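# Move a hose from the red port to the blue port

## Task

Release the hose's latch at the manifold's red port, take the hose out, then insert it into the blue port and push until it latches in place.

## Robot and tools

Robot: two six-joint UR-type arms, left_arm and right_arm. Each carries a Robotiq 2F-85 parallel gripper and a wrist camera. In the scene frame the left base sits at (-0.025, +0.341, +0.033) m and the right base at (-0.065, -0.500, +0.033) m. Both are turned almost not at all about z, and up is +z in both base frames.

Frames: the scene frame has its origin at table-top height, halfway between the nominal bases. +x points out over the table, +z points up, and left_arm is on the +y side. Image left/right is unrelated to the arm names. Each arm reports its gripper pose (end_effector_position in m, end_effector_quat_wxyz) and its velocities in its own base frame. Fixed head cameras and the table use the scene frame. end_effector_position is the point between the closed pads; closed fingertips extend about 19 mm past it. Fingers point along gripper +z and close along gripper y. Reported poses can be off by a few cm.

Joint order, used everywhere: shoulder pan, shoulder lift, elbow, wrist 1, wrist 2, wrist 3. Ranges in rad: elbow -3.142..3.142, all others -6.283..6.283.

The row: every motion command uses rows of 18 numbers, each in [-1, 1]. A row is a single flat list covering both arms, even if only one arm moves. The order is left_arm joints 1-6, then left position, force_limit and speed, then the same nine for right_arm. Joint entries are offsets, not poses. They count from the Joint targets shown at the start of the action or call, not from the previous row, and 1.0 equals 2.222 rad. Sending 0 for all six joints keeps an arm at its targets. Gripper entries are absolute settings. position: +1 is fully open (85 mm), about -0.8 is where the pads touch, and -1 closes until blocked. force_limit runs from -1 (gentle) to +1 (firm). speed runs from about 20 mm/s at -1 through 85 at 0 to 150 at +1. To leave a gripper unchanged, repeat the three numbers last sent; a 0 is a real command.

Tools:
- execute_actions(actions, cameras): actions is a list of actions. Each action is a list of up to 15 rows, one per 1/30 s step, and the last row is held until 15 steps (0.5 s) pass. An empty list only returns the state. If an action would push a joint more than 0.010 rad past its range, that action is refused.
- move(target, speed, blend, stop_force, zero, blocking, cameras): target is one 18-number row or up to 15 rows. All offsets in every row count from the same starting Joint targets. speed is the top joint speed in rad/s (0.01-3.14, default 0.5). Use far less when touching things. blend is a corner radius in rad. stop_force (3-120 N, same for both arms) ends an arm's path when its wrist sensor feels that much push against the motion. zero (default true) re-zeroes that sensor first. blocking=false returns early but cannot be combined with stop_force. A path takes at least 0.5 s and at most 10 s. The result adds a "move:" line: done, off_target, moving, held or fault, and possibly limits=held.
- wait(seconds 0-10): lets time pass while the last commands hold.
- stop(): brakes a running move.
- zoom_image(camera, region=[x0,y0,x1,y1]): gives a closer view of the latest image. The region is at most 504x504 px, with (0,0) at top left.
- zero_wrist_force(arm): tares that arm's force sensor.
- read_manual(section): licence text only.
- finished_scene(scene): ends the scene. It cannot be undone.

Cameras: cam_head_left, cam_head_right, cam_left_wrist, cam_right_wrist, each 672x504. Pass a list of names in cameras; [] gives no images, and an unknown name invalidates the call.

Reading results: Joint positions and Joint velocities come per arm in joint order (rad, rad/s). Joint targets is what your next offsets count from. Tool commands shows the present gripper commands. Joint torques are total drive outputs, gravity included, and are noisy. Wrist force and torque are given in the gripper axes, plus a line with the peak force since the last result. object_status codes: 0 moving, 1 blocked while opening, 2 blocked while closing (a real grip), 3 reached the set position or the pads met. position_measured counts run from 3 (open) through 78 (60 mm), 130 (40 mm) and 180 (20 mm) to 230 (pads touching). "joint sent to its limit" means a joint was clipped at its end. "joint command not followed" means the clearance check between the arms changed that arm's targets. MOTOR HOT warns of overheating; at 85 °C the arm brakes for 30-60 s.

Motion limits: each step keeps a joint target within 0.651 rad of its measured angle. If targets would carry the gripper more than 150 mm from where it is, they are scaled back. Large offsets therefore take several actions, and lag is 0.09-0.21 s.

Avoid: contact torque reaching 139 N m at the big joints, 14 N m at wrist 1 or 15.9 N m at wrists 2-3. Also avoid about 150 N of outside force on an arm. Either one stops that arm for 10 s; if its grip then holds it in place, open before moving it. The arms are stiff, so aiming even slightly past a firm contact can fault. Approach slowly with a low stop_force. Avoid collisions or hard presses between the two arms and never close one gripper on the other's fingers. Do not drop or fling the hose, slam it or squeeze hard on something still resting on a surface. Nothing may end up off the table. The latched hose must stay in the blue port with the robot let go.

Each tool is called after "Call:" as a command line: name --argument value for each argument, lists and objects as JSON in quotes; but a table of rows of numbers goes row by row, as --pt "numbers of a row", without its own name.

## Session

Scene 1 done. Now scene 2.

Call:
execute_actions --actions '[]'

Call:
zoom_image --camera "cam_head_left" --region '[270, 270, 470, 470]'

Call:
zoom_image --camera "cam_head_right" --region '[270, 270, 470, 470]'

Scene clock: 0.00 s.
left_arm: end_effector_position=(+0.4788, -0.4416, +0.1816) position_measured=3 object_status=3 end_effector_quat_wxyz=(+0.235, +0.618, -0.362, +0.657) | right_arm: end_effector_position=(+0.5871, +0.3746, +0.1560) position_measured=3 object_status=3 end_effector_quat_wxyz=(-0.112, +0.270, +0.947, +0.132)
Joint positions: left_arm=[-1.004 -0.817 2.179 -4.476 -1.441 -2.959] | right_arm=[3.778 -2.091 -1.419 -1.127 1.911 1.205]
Joint velocities: within noise
Joint torques (N m): no reading
Wrist force (N): no reading
Wrist torque (N m): no reading
Wrist force, peak (N): no reading
Joint targets: left_arm=[-1.004 -0.817 2.179 -4.476 -1.441 -2.959] | right_arm=[3.778 -2.091 -1.419 -1.127 1.911 1.205]
Tool commands: left_gripper/position=+1.0 left_gripper/force_limit=+1.0 left_gripper/speed=+1.0 right_gripper/position=+1.0 right_gripper/force_limit=+1.0 right_gripper/speed=+1.0
camera_calibration:
cam_left_wrist: T_world_to_cam=[[-0.765635, -0.615723, -0.186249, 0.137888], [-0.0642801, 0.361313, -0.930226, 0.386938], [0.640055, -0.700242, -0.316212, -0.433088], [0, 0, 0, 1]] pos_world=[0.407645, -0.358171, 0.248674]
cam_right_wrist: T_world_to_cam=[[0.546301, 0.81574, 0.190062, -0.648837], [0.81757, -0.568649, 0.0906543, -0.263621], [0.182029, 0.105865, -0.977578, 0.135681], [0, 0, 0, 1]] pos_world=[0.545291, 0.36501, 0.279857]

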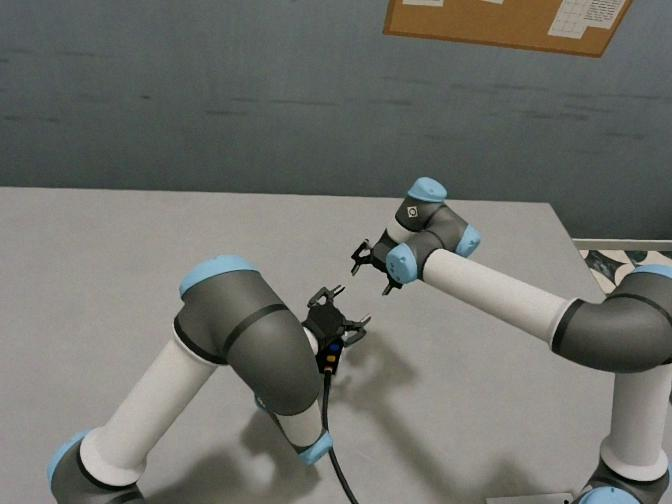

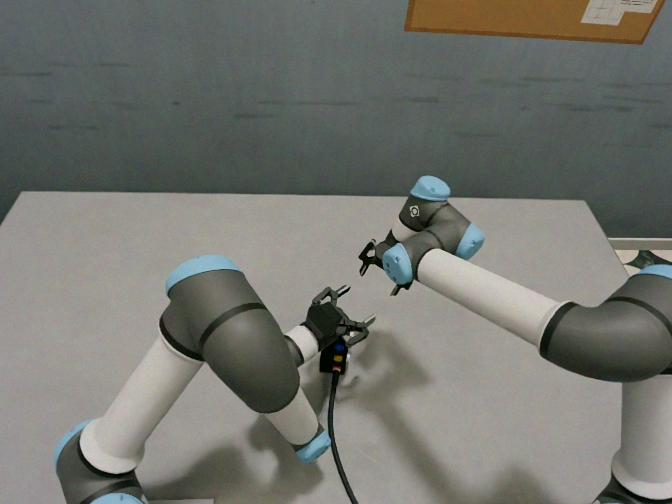

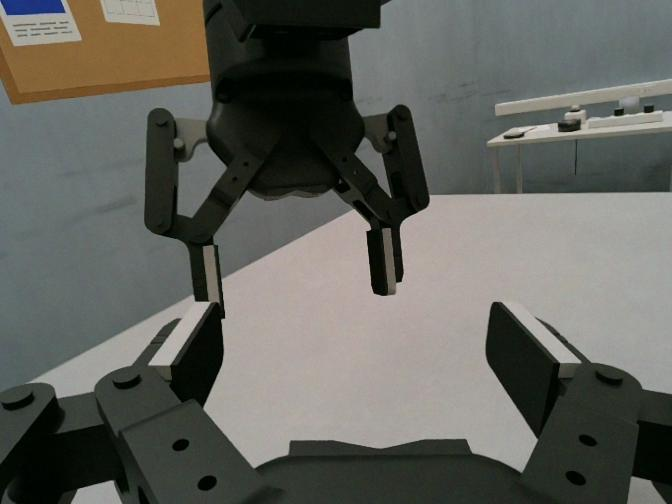

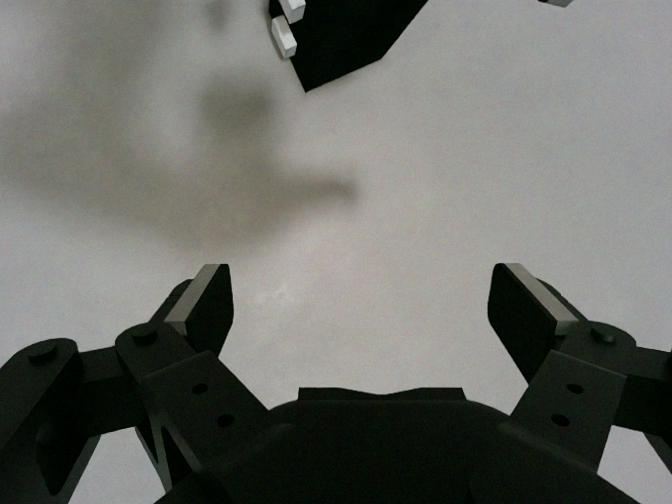

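Scaled by 2.520 from the camera's 672x504 image, which has a finer 960x720 frame.

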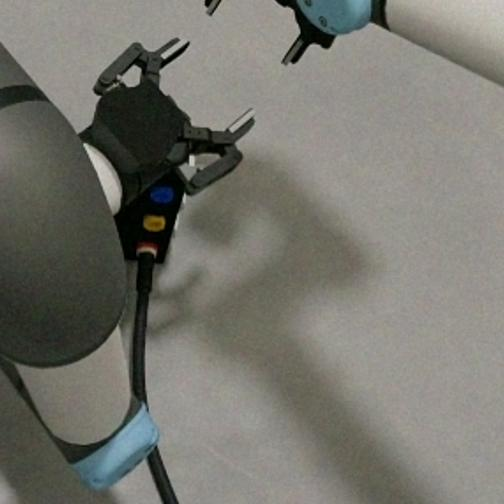

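Scaled by 2.520 from the camera's 672x504 image, which has a finer 960x720 frame.

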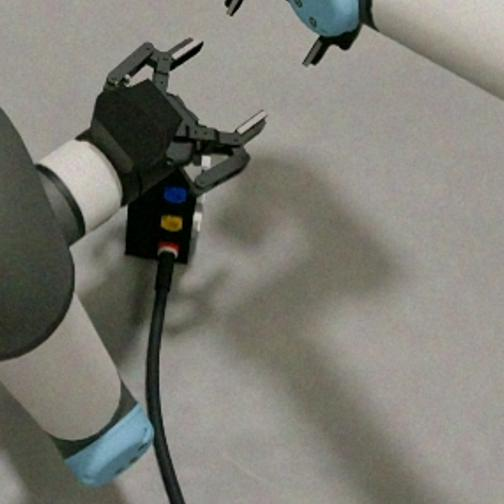

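Call:
move --pt "0 -0.18002 0 0.18002 0 0 0.0 -0.2 -1 -0.14851 -0.00878 -0.18344 0.32808 0.05806 0.29883 -0.82 -0.5 0.5" --pt "-0.3212 -0.38263 0.13398 0.93965 0.29505 -0.7842 0.0 -0.2 -1 0.00014 -0.01755 -0.36688 0.65626 0.11607 0.59757 -0.82 -0.5 0.5" --pt "-0.24716 -0.25167 0.13623 0.73357 0.28843 -0.6806 0.0 -0.2 -1 0.00014 -0.01755 -0.36688 0.65626 0.11607 0.59757 -0.82 -0.5 0.5" --speed '[0.6, 0.9, 0.35]' --blend '[0.08, 0.05, 0]' --cameras '["cam_left_wrist", "cam_right_wrist", "cam_head_right", "cam_head_left"]'

Scene clock: 48.43 s.
left_arm: end_effector_position=(+0.3193, -0.3820, +0.0643) position_measured=129 object_status=3 end_effector_quat_wxyz=(+0.030, +0.921, -0.071, +0.382) | right_arm: end_effector_position=(+0.4518, +0.3482, +0.0515) position_measured=231 object_status=3 end_effector_quat_wxyz=(-0.282, +0.675, +0.605, +0.314)
Joint positions: left_arm=[-1.553 -1.377 2.482 -2.846 -0.8 -4.471] | right_arm=[3.778 -2.13 -2.234 0.331 2.169 2.533]
Joint velocities: within noise
Joint torques (N m): left_arm=[-10.18 -24.92 -7.19 -2.46 2.23 -2.33] | right_arm=[-11.89 40.45 16.71 -0.28 -0.99 1.25]
Wrist force (N): left_arm=[-0.1 1.2 -2.1] | right_arm=[-0.1 -0.2 -0.2]
Wrist torque (N m): left_arm=[0.26 0.13 -0.05] | right_arm=[-0.16 -0.09 0.16]
Wrist force, peak (N): left_arm=[0.0 0.9 -3.0] | right_arm=[-2.4 0.1 -1.0]
Joint targets: left_arm=[-1.553 -1.377 2.481 -2.846 -0.800 -4.471] | right_arm=[3.778 -2.130 -2.234 0.331 2.169 2.533]
move: done
camera_calibration:
cam_left_wrist: T_world_to_cam=[[-0.164765, -0.986287, 0.00956601, -0.315371], [-0.872035, 0.141133, -0.468654, 0.39016], [0.460877, -0.0855595, -0.88333, 0.00211498], [0, 0, 0, 1]] pos_world=[0.287296, -0.365929, 0.187735]
cam_right_wrist: T_world_to_cam=[[0.993562, -0.113249, -0.00295488, -0.402277], [-0.101548, -0.87873, -0.466393, 0.393316], [0.0502222, 0.463691, -0.884573, -0.00887156], [0, 0, 0, 1]] pos_world=[0.440073, 0.304174, 0.174403]

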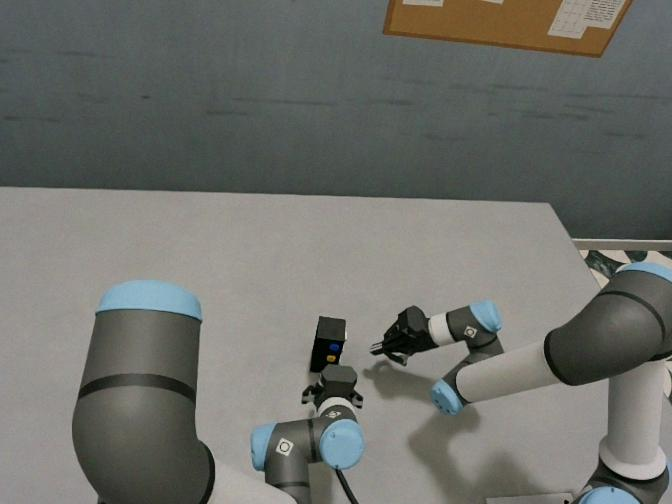

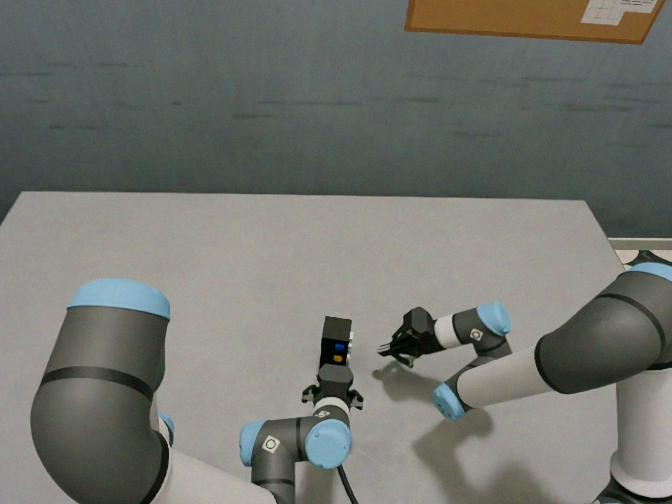

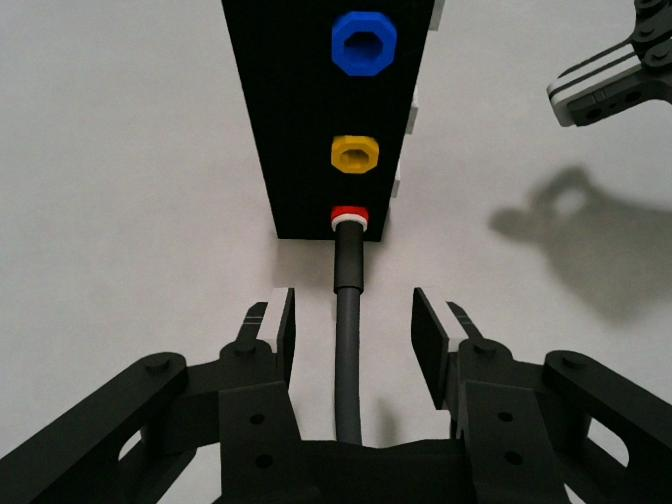

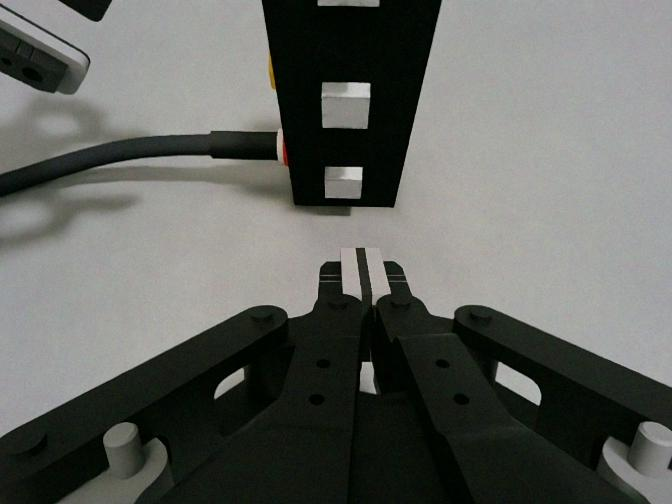

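Call:
zoom_image --camera "cam_left_wrist" --region '[220, 180, 480, 440]'

Call:
zoom_image --camera "cam_right_wrist" --region '[200, 60, 460, 320]'

Scaled by 1.938 from the camera's 672x504 image, which has a finer 960x720 frame.

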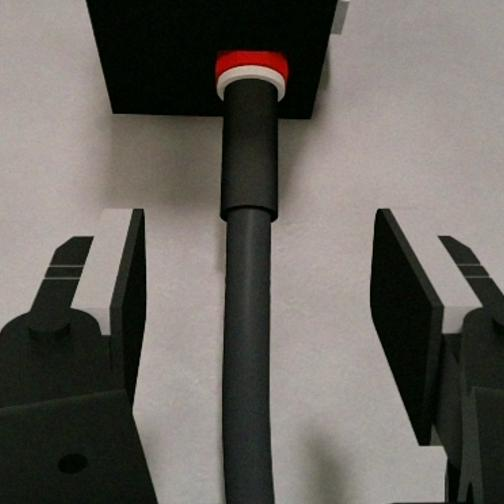

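Scaled by 1.938 from the camera's 672x504 image, which has a finer 960x720 frame.

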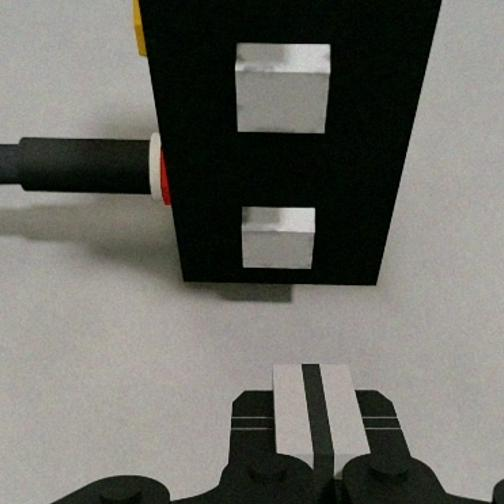

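Call:
move --target '[0.04491, 0.09437, -0.01089, -0.13987, -0.01445, 0.08303, 0.0, -0.2, -1, 0.03249, -0.07142, 0.01634, 0.07898, -0.03236, 0.04469, -0.82, -0.5, 0.5]' --speed 0.3 --cameras '["cam_left_wrist", "cam_right_wrist"]'

Call:
zoom_image --camera "cam_left_wrist" --region '[220, 160, 490, 430]'

Call:
zoom_image --camera "cam_right_wrist" --region '[200, 40, 470, 310]'

Scene clock: 70.97 s.
left_arm: end_effector_position=(+0.3543, -0.3874, +0.0237) position_measured=129 object_status=3 end_effector_quat_wxyz=(+0.036, +0.920, -0.089, +0.381) | right_arm: end_effector_position=(+0.4507, +0.3810, +0.0018) position_measured=231 object_status=3 end_effector_quat_wxyz=(-0.276, +0.686, +0.592, +0.320)
Joint positions: left_arm=[-1.453 -1.167 2.457 -3.157 -0.832 -4.286] | right_arm=[3.85 -2.289 -2.198 0.506 2.097 2.632]
Joint velocities: within noise
Joint torques (N m): left_arm=[-9.95 -30.87 -1.4 -1.5 2.69 -2.27] | right_arm=[-11.62 44.04 -0.62 -0.55 2.97 -1.53]
Wrist force (N): left_arm=[0.0 1.1 -2.3] | right_arm=[-0.5 0.5 0.0]
Wrist torque (N m): left_arm=[0.19 0.07 0.03] | right_arm=[-0.04 -0.01 0.18]
Wrist force, peak (N): left_arm=[-0.4 1.4 -2.7] | right_arm=[-1.1 0.2 0.9]
Joint targets: left_arm=[-1.453 -1.167 2.457 -3.157 -0.832 -4.286] | right_arm=[3.850 -2.289 -2.198 0.506 2.097 2.632]
move: done
camera_calibration:
cam_left_wrist: T_world_to_cam=[[-0.202387, -0.979269, 0.00847597, -0.298464], [-0.866079, 0.174941, -0.468298, 0.413446], [0.457107, -0.102119, -0.88353, -0.055356], [0, 0, 0, 1]] pos_world=[0.322975, -0.370258, 0.147237]
cam_right_wrist: T_world_to_cam=[[0.988504, -0.151171, -0.00262788, -0.380927], [-0.134931, -0.8742, -0.466442, 0.412212], [0.0682153, 0.461434, -0.884548, -0.0752561], [0, 0, 0, 1]] pos_world=[0.437301, 0.337496, 0.124704]
Images, in order (width x height): cam_left_wrist 672x504, cam_right_wrist 672x504.

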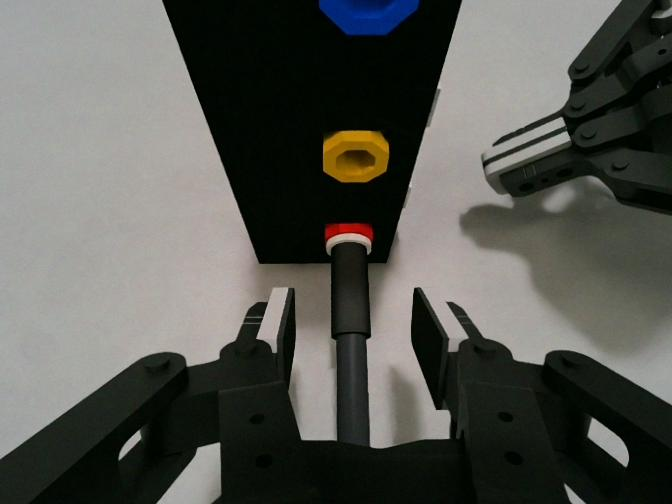

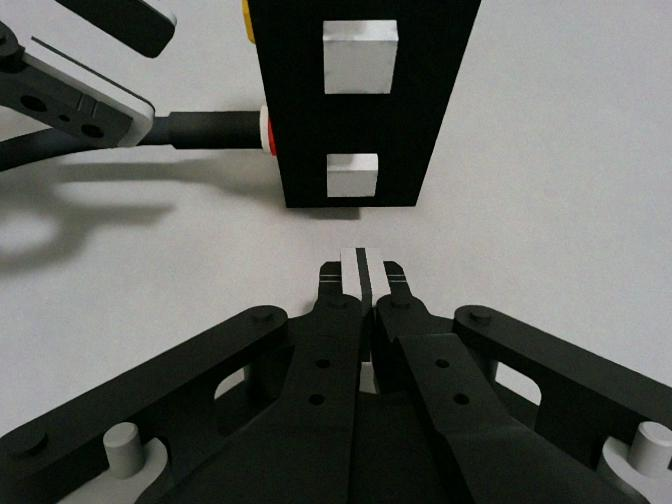

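Scaled by 1.867 from the camera's 672x504 image, which has a finer 960x720 frame.

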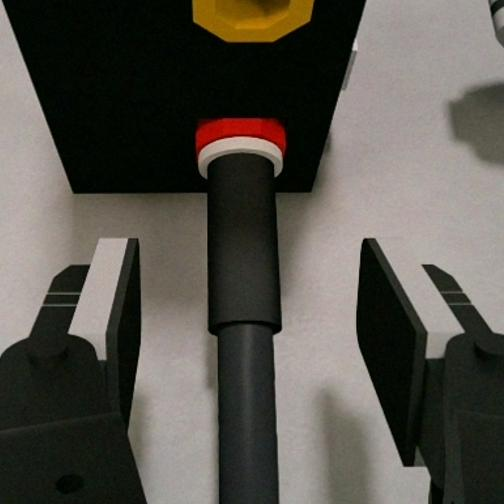

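Scaled by 1.867 from the camera's 672x504 image, which has a finer 960x720 frame.

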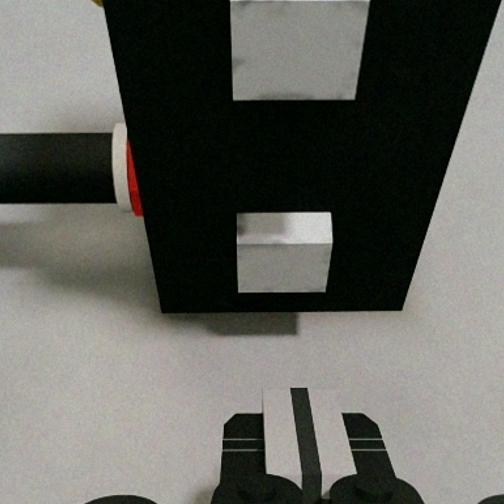

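Call:
move --pt "0.02628 0.05009 -0.01949 -0.05293 -0.00833 0.03348 0.0 -0.2 -1 0.01796 -0.00689 0.0216 -0.00729 -0.01211 0.01517 -0.82 -0.5 0.5" --pt "0.02628 0.05009 -0.01949 -0.05293 -0.00833 0.03348 -1 -0.2 -1 0.01796 -0.00689 0.0216 -0.00729 -0.01211 0.01517 -0.82 -0.5 0.5" --speed 0.12 --cameras '["cam_left_wrist", "cam_right_wrist"]'

Call:
zoom_image --camera "cam_left_wrist" --region '[220, 200, 490, 430]'

Call:
zoom_image --camera "cam_right_wrist" --region '[180, 60, 450, 330]'

Scene clock: 82.00 s.
left_arm: end_effector_position=(+0.3772, -0.3912, +0.0009) position_measured=193 object_status=0 end_effector_quat_wxyz=(+0.036, +0.920, -0.089, +0.381) | right_arm: end_effector_position=(+0.4548, +0.4086, +0.0017) position_measured=231 object_status=3 end_effector_quat_wxyz=(-0.276, +0.686, +0.592, +0.320)
Joint positions: left_arm=[-1.395 -1.056 2.414 -3.274 -0.851 -4.212] | right_arm=[3.89 -2.304 -2.15 0.49 2.071 2.666]
Joint velocities: within noise
Joint torques (N m): left_arm=[-7.97 -38.01 1.07 -0.91 2.41 -2.67] | right_arm=[-11.91 49.69 2.04 7.32 2.77 -1.63]
Wrist force (N): left_arm=[-1.6 1.9 -5.4] | right_arm=[-0.3 -0.1 -0.5]
Wrist torque (N m): left_arm=[0.16 0.13 -0.01] | right_arm=[-0.09 0.00 0.18]
Wrist force, peak (N): left_arm=[-1.8 2.0 -5.5] | right_arm=[-1.2 0.6 -0.1]
Joint targets: left_arm=[-1.395 -1.056 2.414 -3.274 -0.851 -4.212] | right_arm=[3.890 -2.304 -2.150 0.490 2.071 2.666]
move: done
camera_calibration:
cam_left_wrist: T_world_to_cam=[[-0.2026, -0.979225, 0.00847353, -0.297286], [-0.866031, 0.175128, -0.468316, 0.423189], [0.457103, -0.102219, -0.88352, -0.0864366], [0, 0, 0, 1]] pos_world=[0.345775, -0.374058, 0.124337]
cam_right_wrist: T_world_to_cam=[[0.988497, -0.151214, -0.0027274, -0.380777], [-0.135031, -0.874296, -0.466234, 0.436898], [0.0681165, 0.461239, -0.884657, -0.088232], [0, 0, 0, 1]] pos_world=[0.441401, 0.365096, 0.124603]
Images, in order (width x height): cam_left_wrist 672x504, cam_right_wrist 672x504.

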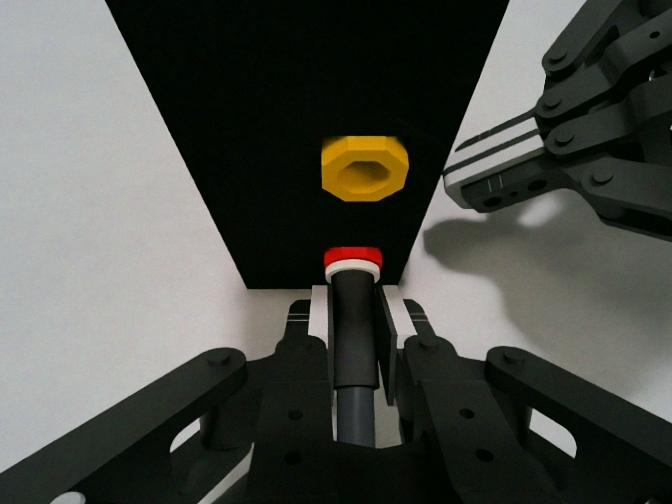

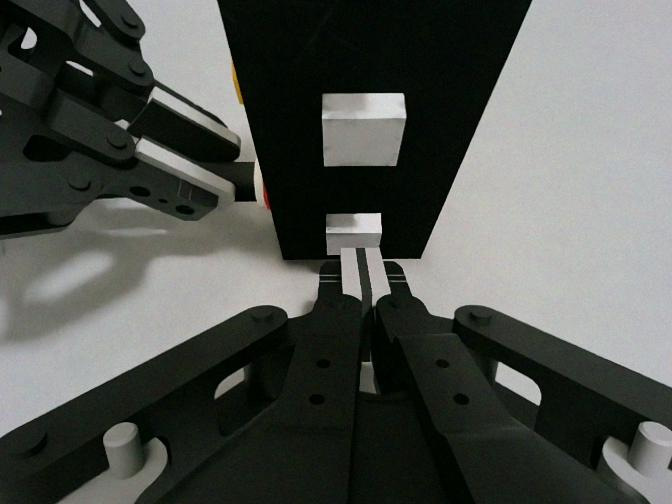

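Scaled by 1.867 from the camera's 672x504 image, which has a finer 960x720 frame.

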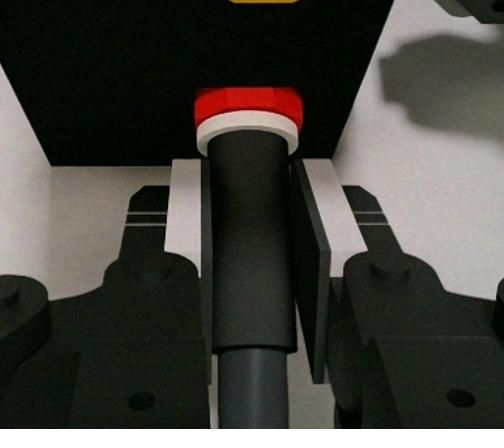

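Scaled by 1.867 from the camera's 672x504 image, which has a finer 960x720 frame.

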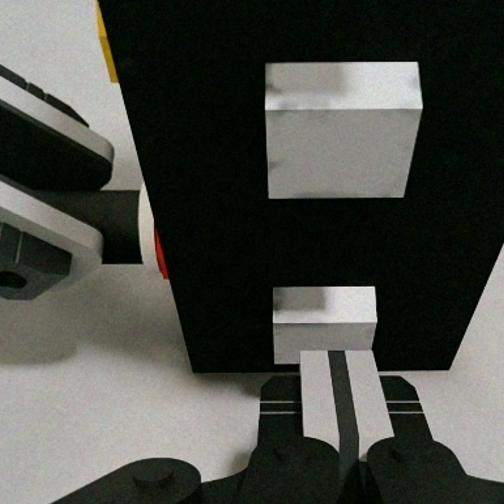

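Call:
move --target '[0, 0, 0, 0, 0, 0, -1, -0.2, -1, 0.00959, -0.00414, 0.01301, -0.00509, -0.00657, 0.00797, -0.82, -0.5, 0.5]' --speed 0.012 --stop_force 28 --cameras '["cam_left_wrist", "cam_right_wrist"]'

Call:
zoom_image --camera "cam_right_wrist" --region '[180, 60, 450, 330]'

Scene clock: 93.60 s.
left_arm: end_effector_position=(+0.3772, -0.3912, +0.0009) position_measured=193 object_status=2 end_effector_quat_wxyz=(+0.036, +0.920, -0.089, +0.381) | right_arm: end_effector_position=(+0.4564, +0.4187, +0.0017) position_measured=231 object_status=3 end_effector_quat_wxyz=(-0.276, +0.686, +0.592, +0.320)
Joint positions: left_arm=[-1.395 -1.056 2.414 -3.274 -0.851 -4.212] | right_arm=[3.904 -2.31 -2.131 0.483 2.061 2.677]
Joint velocities: within noise
Joint torques (N m): left_arm=[13.27 -28.67 -4.42 -1.86 2.53 -2.58] | right_arm=[-2.7 51.26 7.67 9.67 5.33 -1.53]
Wrist force (N): left_arm=[-8.9 1.8 -12.8] | right_arm=[-13.6 0.8 -20.0]
Wrist torque (N m): left_arm=[0.19 -0.02 -0.03] | right_arm=[-0.11 -0.09 0.16]
Wrist force, peak (N): left_arm=[-9.3 1.9 -12.7] | right_arm=[-20.3 -2.2 -32.4]
Joint targets: left_arm=[-1.395 -1.056 2.414 -3.274 -0.851 -4.212] | right_arm=[3.904 -2.310 -2.131 0.483 2.061 2.677]
move: contact (right_arm)
camera_calibration:
cam_left_wrist: T_world_to_cam=[[-0.2026, -0.979225, 0.00847353, -0.297286], [-0.866031, 0.175128, -0.468316, 0.423189], [0.457103, -0.102219, -0.88352, -0.0864366], [0, 0, 0, 1]] pos_world=[0.345775, -0.374058, 0.124337]
cam_right_wrist: T_world_to_cam=[[0.988497, -0.151214, -0.0027274, -0.380831], [-0.135031, -0.874296, -0.466234, 0.445945], [0.0681165, 0.461239, -0.884657, -0.0929996], [0, 0, 0, 1]] pos_world=[0.443001, 0.375196, 0.124603]
Images, in order (width x height): cam_left_wrist 672x504, cam_right_wrist 672x504.

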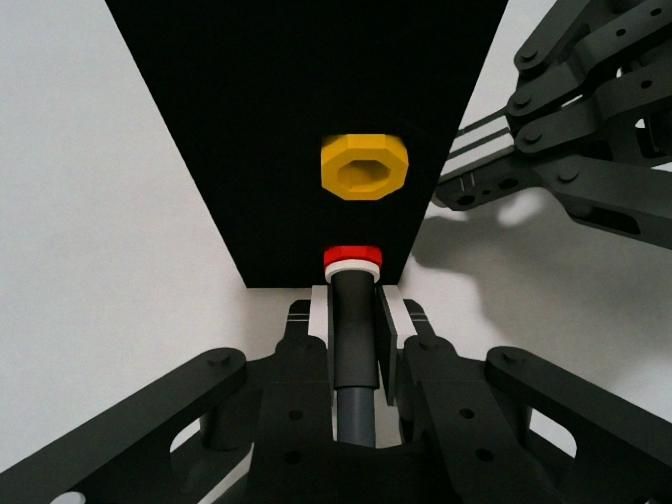

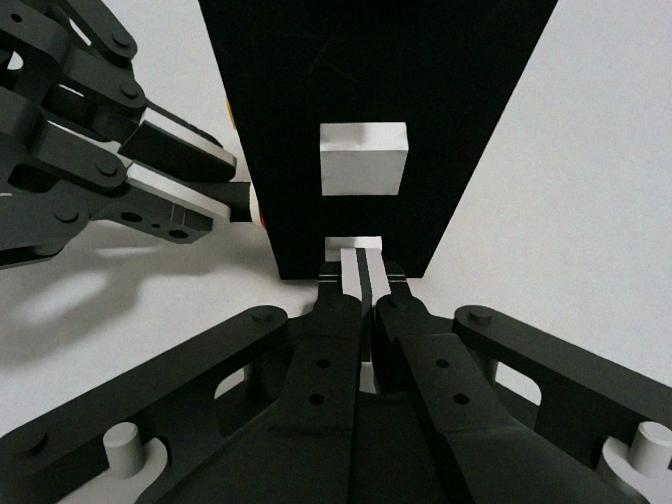

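Scaled by 1.867 from the camera's 672x504 image, which has a finer 960x720 frame.

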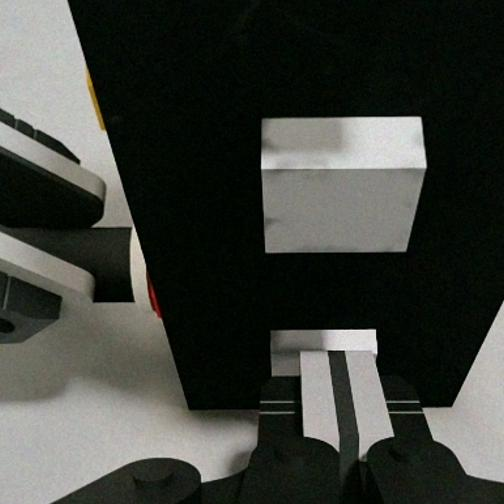

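Call:
move --target '[-0.02232, -0.01121, 0.0176, 0.01247, 0.00716, -0.02835, -1, -0.2, -1, 0, 0, 0, 0, 0, 0, -0.82, -0.5, 0.5]' --speed 0.035 --stop_force 25 --cameras '["cam_left_wrist", "cam_right_wrist"]'

Scene clock: 98.23 s.
left_arm: end_effector_position=(+0.3576, -0.3874, +0.0010) position_measured=193 object_status=2 end_effector_quat_wxyz=(+0.036, +0.920, -0.089, +0.381) | right_arm: end_effector_position=(+0.4564, +0.4187, +0.0017) position_measured=231 object_status=3 end_effector_quat_wxyz=(-0.276, +0.686, +0.592, +0.320)
Joint positions: left_arm=[-1.444 -1.081 2.453 -3.247 -0.835 -4.275] | right_arm=[3.904 -2.31 -2.131 0.483 2.061 2.677]
Joint velocities: within noise
Joint torques (N m): left_arm=[11.83 -19.06 -17.52 -5.76 0.31 2.43] | right_arm=[-3.17 50.57 13.01 9.52 4.32 -1.47]
Wrist force (N): left_arm=[-0.1 1.1 -1.8] | right_arm=[-14.2 1.2 -19.4]
Wrist torque (N m): left_arm=[0.17 0.06 0.01] | right_arm=[-0.03 -0.05 0.17]
Wrist force, peak (N): left_arm=[-9.4 1.8 -12.8] | right_arm=[-14.3 1.1 -20.0]
Joint targets: left_arm=[-1.444 -1.081 2.453 -3.247 -0.835 -4.275] | right_arm=[3.904 -2.310 -2.131 0.483 2.061 2.677]
move: done
camera_calibration:
cam_left_wrist: T_world_to_cam=[[-0.202517, -0.979242, 0.00851787, -0.297478], [-0.866051, 0.175034, -0.468315, 0.40555], [0.457103, -0.102218, -0.88352, -0.0769899], [0, 0, 0, 1]] pos_world=[0.326175, -0.370158, 0.124437]
cam_right_wrist: T_world_to_cam=[[0.988497, -0.151214, -0.0027274, -0.380831], [-0.135031, -0.874296, -0.466234, 0.445945], [0.0681165, 0.461239, -0.884657, -0.0929996], [0, 0, 0, 1]] pos_world=[0.443001, 0.375196, 0.124603]
Images, in order (width x height): cam_left_wrist 672x504, cam_right_wrist 672x504.

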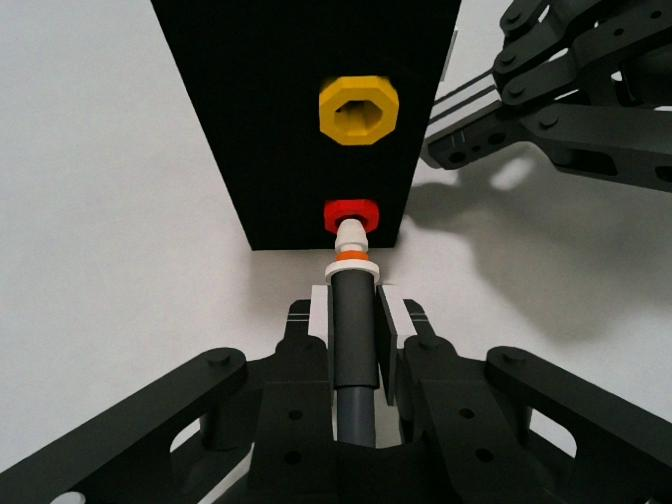

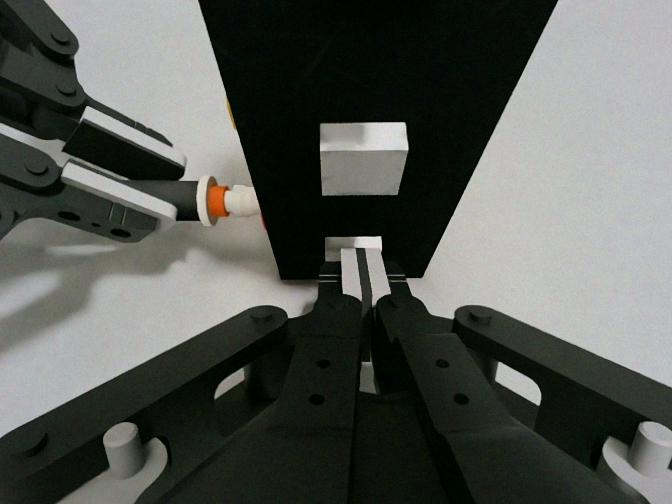

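Call:
move --pt "-0.02961 -0.01521 0.02061 0.02088 0.00801 -0.03879 -1 -0.2 -1 -0.02421 0.00959 -0.03002 0.01058 0.01625 -0.02012 -0.82 -0.5 0.5" --pt "-0.02961 -0.18848 -0.00383 0.21863 0.00801 -0.03879 -1 -0.2 -1 -0.02421 0.00959 -0.03002 0.01058 0.01625 -0.02012 -0.82 -0.5 0.5" --speed '[0.08, 0.25]' --cameras '["cam_left_wrist", "cam_right_wrist", "cam_head_right"]'

Call:
zoom_image --camera "cam_left_wrist" --region '[220, 130, 490, 400]'

Scene clock: 105.40 s.
left_arm: end_effector_position=(+0.3330, -0.3827, +0.1110) position_measured=193 object_status=2 end_effector_quat_wxyz=(+0.037, +0.920, -0.089, +0.381) | right_arm: end_effector_position=(+0.4508, +0.3807, +0.0018) position_measured=231 object_status=3 end_effector_quat_wxyz=(-0.276, +0.686, +0.592, +0.320)
Joint positions: left_arm=[-1.51 -1.499 2.444 -2.761 -0.817 -4.361] | right_arm=[3.85 -2.289 -2.198 0.506 2.097 2.632]
Joint velocities: within noise
Joint torques (N m): left_arm=[10.33 -17.75 -5.22 -5.75 0.12 2.31] | right_arm=[11.38 34.49 13.67 -0.21 -0.95 1.06]
Wrist force (N): left_arm=[0.0 1.5 -1.9] | right_arm=[-1.1 -0.6 -0.1]
Wrist torque (N m): left_arm=[0.26 0.07 0.02] | right_arm=[-0.21 0.09 0.17]
Wrist force, peak (N): left_arm=[0.6 1.3 -2.4] | right_arm=[-14.4 0.7 -19.6]
Joint targets: left_arm=[-1.510 -1.499 2.445 -2.761 -0.817 -4.361] | right_arm=[3.850 -2.289 -2.198 0.506 2.097 2.632]
move: done
camera_calibration:
cam_left_wrist: T_world_to_cam=[[-0.202475, -0.979249, 0.00864987, -0.298918], [-0.866063, 0.174935, -0.468329, 0.435012], [0.457098, -0.102316, -0.883512, 0.0318299], [0, 0, 0, 1]] pos_world=[0.301675, -0.365558, 0.234437]
cam_right_wrist: T_world_to_cam=[[0.988395, -0.151879, -0.00296593, -0.380646], [-0.135728, -0.874182, -0.466245, 0.412265], [0.0682201, 0.461237, -0.884651, -0.0750409], [0, 0, 0, 1]] pos_world=[0.437303, 0.337194, 0.124703]
Images, in order (width x height): cam_head_right 672x504, cam_left_wrist 672x504, cam_right_wrist 672x504.

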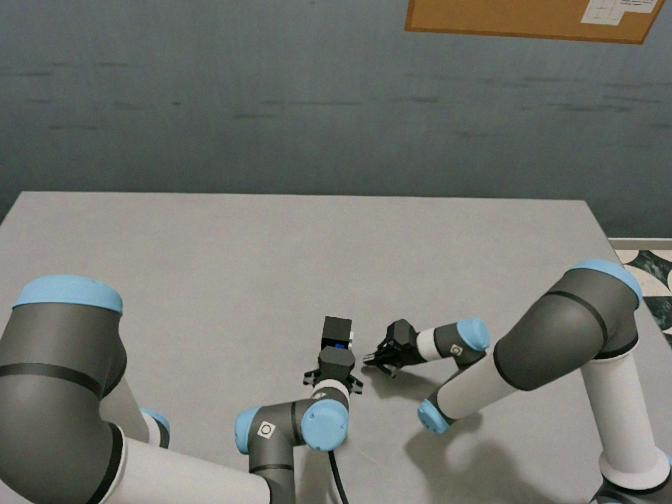

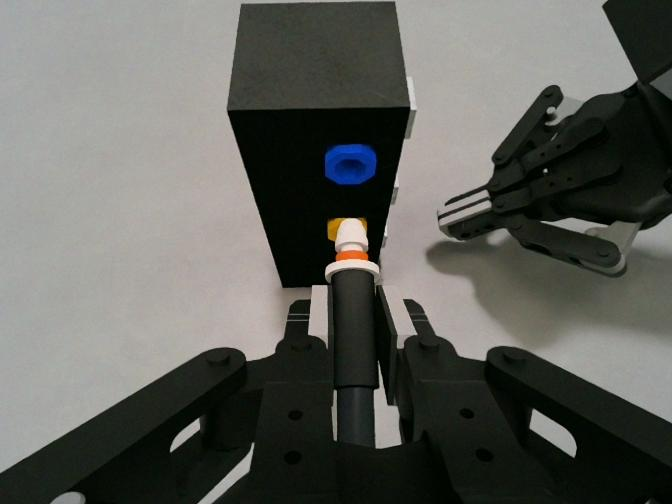

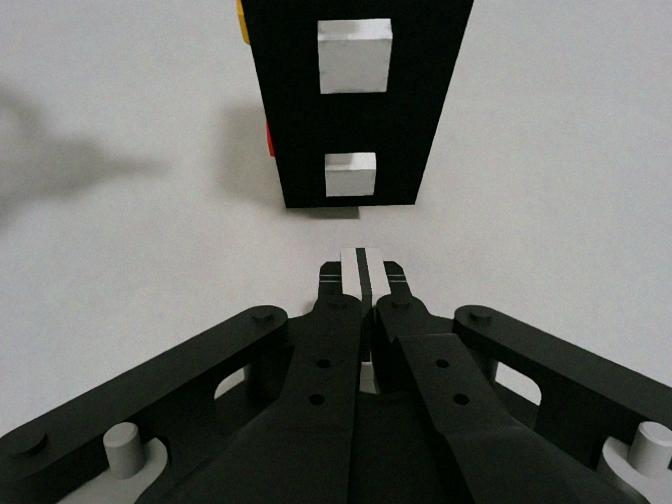

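Scaled by 1.867 from the camera's 672x504 image, which has a finer 960x720 frame.

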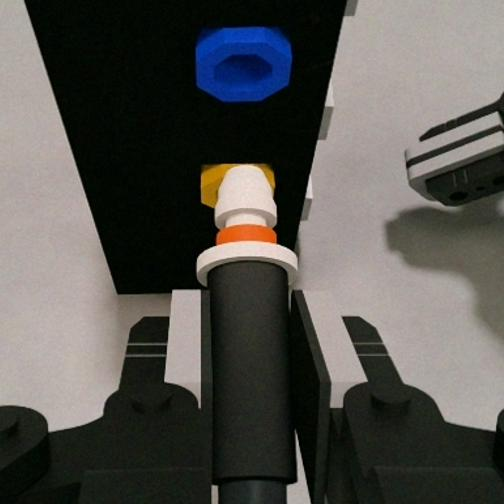

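Call:
move --target '[0.02961, 0.02363, -0.01692, -0.03303, -0.00806, 0.03879, -1, -0.2, -1, 0, 0, 0, 0, 0, 0, -0.82, -0.5, 0.5]' --speed 0.06 --stop_force 8 --cameras '["cam_left_wrist"]'

Call:
zoom_image --camera "cam_left_wrist" --region '[240, 120, 460, 340]'

Scene clock: 111.93 s.
left_arm: end_effector_position=(+0.3576, -0.3874, +0.1109) position_measured=193 object_status=2 end_effector_quat_wxyz=(+0.036, +0.920, -0.089, +0.381) | right_arm: end_effector_position=(+0.4508, +0.3807, +0.0018) position_measured=231 object_status=3 end_effector_quat_wxyz=(-0.276, +0.686, +0.592, +0.320)
Joint positions: left_arm=[-1.444 -1.447 2.407 -2.834 -0.835 -4.275] | right_arm=[3.85 -2.289 -2.198 0.506 2.097 2.632]
Joint velocities: within noise
Joint torques (N m): left_arm=[-10.14 -30.92 -4.9 -0.86 2.37 -2.81] | right_arm=[10.27 35.43 1.91 -0.15 -0.61 1.04]
Wrist force (N): left_arm=[-0.4 1.3 -2.1] | right_arm=[-1.2 -0.3 -0.3]
Wrist torque (N m): left_arm=[0.20 0.14 0.00] | right_arm=[-0.17 0.10 0.16]
Wrist force, peak (N): left_arm=[-0.4 1.4 -2.2] | right_arm=[-1.3 -0.9 -0.3]
Joint targets: left_arm=[-1.444 -1.447 2.407 -2.834 -0.835 -4.275] | right_arm=[3.850 -2.289 -2.198 0.506 2.097 2.632]
move: done
camera_calibration:
cam_left_wrist: T_world_to_cam=[[-0.202525, -0.97924, 0.00853657, -0.298513], [-0.866091, 0.175042, -0.468238, 0.457033], [0.457023, -0.102223, -0.883561, 0.0201324], [0, 0, 0, 1]] pos_world=[0.326175, -0.370258, 0.234337]
Images, in order (width x height): cam_left_wrist 672x504.

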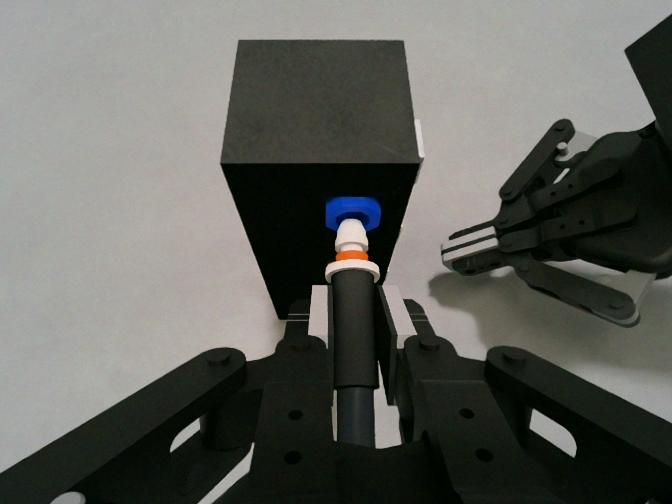

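Scaled by 2.291 from the camera's 672x504 image, which has a finer 960x720 frame.

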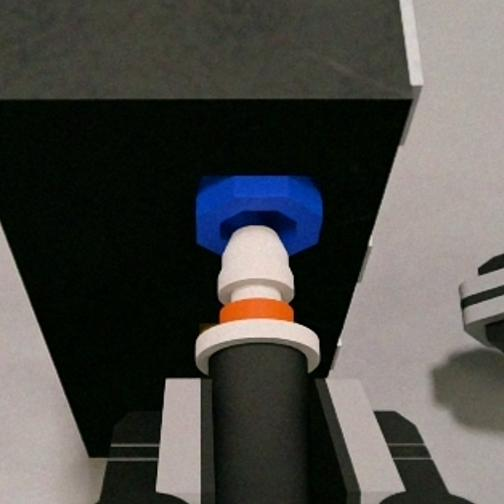

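Call:
move --target '[0.02381, 0.0189, -0.01674, -0.02223, -0.00765, 0.03015, -1, -0.2, -1, 0, 0, 0, 0, 0, 0, -0.82, -0.5, 0.5]' --speed 0.025 --stop_force 45 --cameras '["cam_left_wrist", "cam_right_wrist"]'

Call:
zoom_image --camera "cam_left_wrist" --region '[240, 180, 460, 400]'

Scene clock: 125.70 s.
left_arm: end_effector_position=(+0.3786, -0.3920, +0.1115) position_measured=193 object_status=2 end_effector_quat_wxyz=(+0.037, +0.920, -0.089, +0.381) | right_arm: end_effector_position=(+0.4508, +0.3807, +0.0018) position_measured=231 object_status=3 end_effector_quat_wxyz=(-0.276, +0.686, +0.592, +0.320)
Joint positions: left_arm=[-1.391 -1.405 2.37 -2.884 -0.852 -4.208] | right_arm=[3.85 -2.289 -2.198 0.506 2.097 2.632]
Joint velocities: within noise
Joint torques (N m): left_arm=[-1.77 -27.47 -11.45 -1.67 3.27 -2.64] | right_arm=[9.27 38.11 0.69 -0.1 -0.1 0.73]
Wrist force (N): left_arm=[-17.0 -4.3 -30.2] | right_arm=[-0.9 -0.4 -0.2]
Wrist torque (N m): left_arm=[0.44 -0.08 -0.01] | right_arm=[-0.17 0.05 0.17]
Wrist force, peak (N): left_arm=[-17.5 -3.9 -30.7] | right_arm=[-1.3 -0.9 0.1]
Joint targets: left_arm=[-1.391 -1.405 2.370 -2.884 -0.852 -4.208] | right_arm=[3.850 -2.289 -2.198 0.506 2.097 2.632]
move: done
camera_calibration:
cam_left_wrist: T_world_to_cam=[[-0.20238, -0.979268, 0.00872152, -0.298756], [-0.866148, 0.174832, -0.46821, 0.476311], [0.456979, -0.102311, -0.883574, 0.0105449], [0, 0, 0, 1]] pos_world=[0.347275, -0.374758, 0.234936]
cam_right_wrist: T_world_to_cam=[[0.988395, -0.151879, -0.00296593, -0.380646], [-0.135728, -0.874182, -0.466245, 0.412265], [0.0682201, 0.461237, -0.884651, -0.0750409], [0, 0, 0, 1]] pos_world=[0.437303, 0.337194, 0.124703]
Images, in order (width x height): cam_left_wrist 672x504, cam_right_wrist 672x504.

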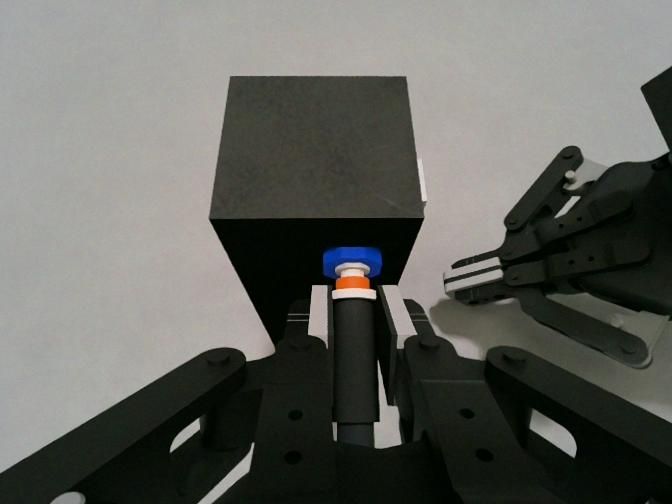

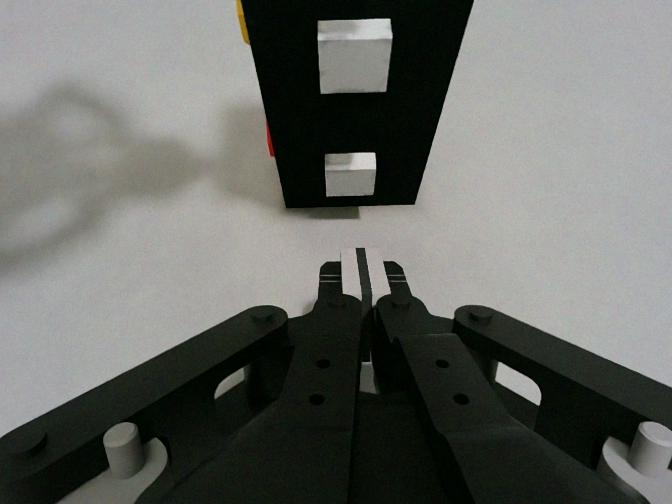

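Scaled by 2.291 from the camera's 672x504 image, which has a finer 960x720 frame.

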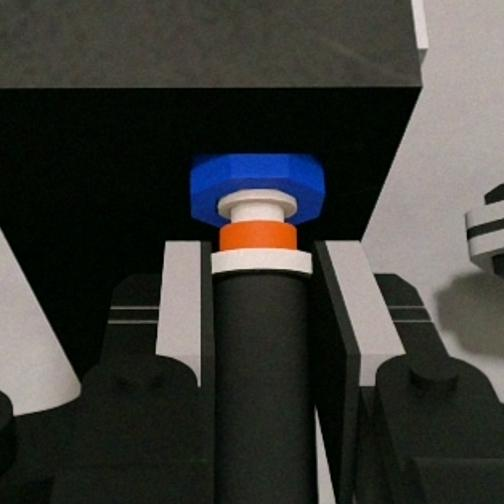

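Call:
move --pt "-0.02381 -0.0189 0.01674 0.02223 0.00765 -0.03015 -1 -0.2 -1 0 0 0 0 0 0 -0.82 -0.5 0.5" --pt "-0.05342 -0.04253 0.03366 0.05527 0.01566 -0.06895 -1 -0.2 -1 -0.06607 -0.04766 -0.08771 0.41836 0.04217 0.17376 -0.82 -0.5 0.5" --speed '[0.06, 0.5]' --cameras '["cam_left_wrist", "cam_right_wrist"]'

Call:
zoom_image --camera "cam_left_wrist" --region '[220, 130, 490, 440]'

Call:
zoom_image --camera "cam_right_wrist" --region '[60, 40, 400, 330]'

Scene clock: 138.77 s.
left_arm: end_effector_position=(+0.3330, -0.3826, +0.1109) position_measured=193 object_status=2 end_effector_quat_wxyz=(+0.036, +0.920, -0.089, +0.381) | right_arm: end_effector_position=(+0.4212, +0.2839, +0.1140) position_measured=231 object_status=3 end_effector_quat_wxyz=(-0.362, +0.633, +0.429, +0.533)
Joint positions: left_arm=[-1.51 -1.499 2.445 -2.761 -0.817 -4.361] | right_arm=[3.703 -2.395 -2.393 1.436 2.191 3.018]
Joint velocities: within noise
Joint torques (N m): left_arm=[12.7 -10.65 -22.25 -5.71 1.35 2.45] | right_arm=[11.28 43.32 9.62 1.86 -1.58 -0.48]
Wrist force (N): left_arm=[-0.2 1.7 -1.7] | right_arm=[-0.9 -0.8 -0.5]
Wrist torque (N m): left_arm=[0.30 0.10 0.02] | right_arm=[-0.32 -0.09 0.32]
Wrist force, peak (N): left_arm=[-16.7 -4.9 -29.9] | right_arm=[-1.1 -1.5 -0.9]
Joint targets: left_arm=[-1.510 -1.499 2.445 -2.761 -0.817 -4.361] | right_arm=[3.703 -2.395 -2.393 1.436 2.191 3.019]
move: done
camera_calibration:
cam_left_wrist: T_world_to_cam=[[-0.202557, -0.979235, 0.00838658, -0.298748], [-0.866039, 0.175131, -0.468301, 0.434919], [0.457108, -0.102121, -0.883529, 0.0318708], [0, 0, 0, 1]] pos_world=[0.301575, -0.365458, 0.234337]
cam_right_wrist: T_world_to_cam=[[0.927916, -0.372758, -0.00494213, -0.277457], [-0.201243, -0.489711, -0.848342, 0.338008], [0.313806, 0.788184, -0.529425, -0.165787], [0, 0, 0, 1]] pos_world=[0.377503, 0.192773, 0.197604]
Images, in order (width x height): cam_left_wrist 672x504, cam_right_wrist 672x504.

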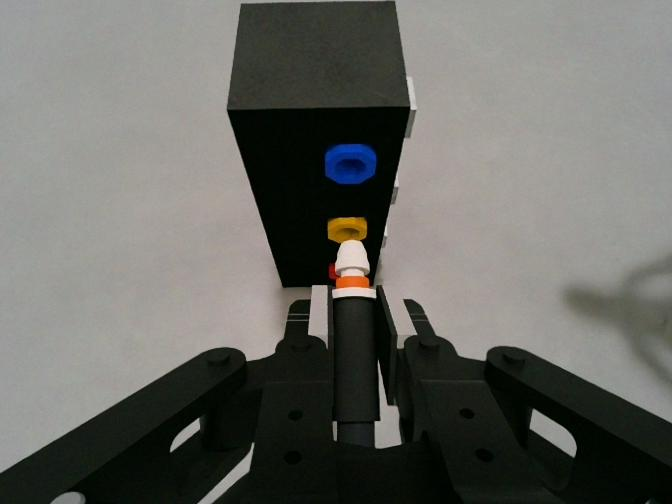

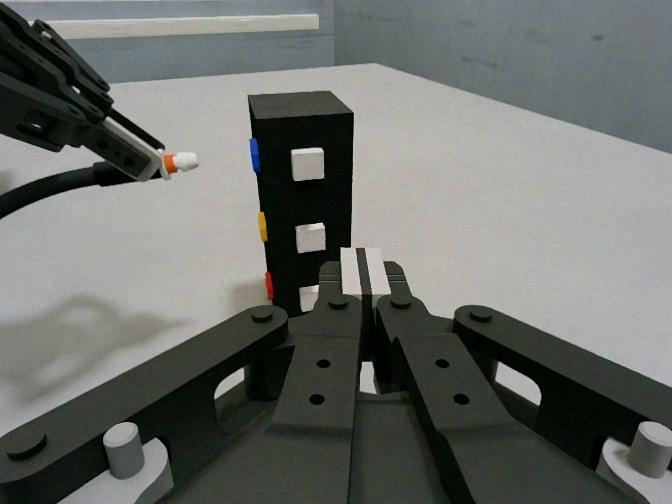

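Scaled by 1.626 from the camera's 672x504 image, which has a finer 960x720 frame.

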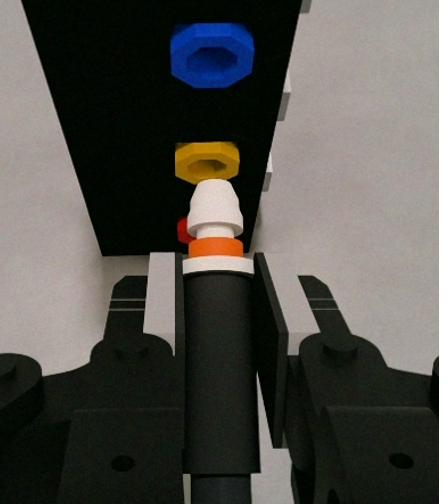

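Scaled by 1.482 from the camera's 672x504 image, which has a finer 960x720 frame.

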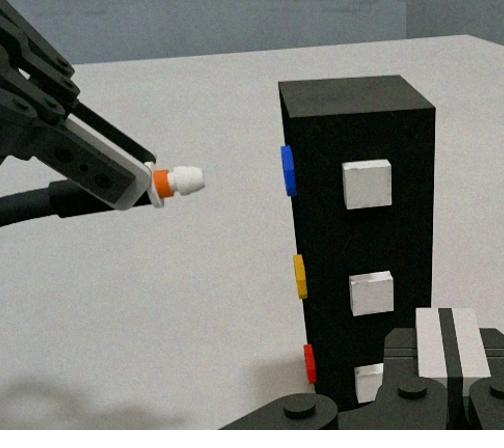

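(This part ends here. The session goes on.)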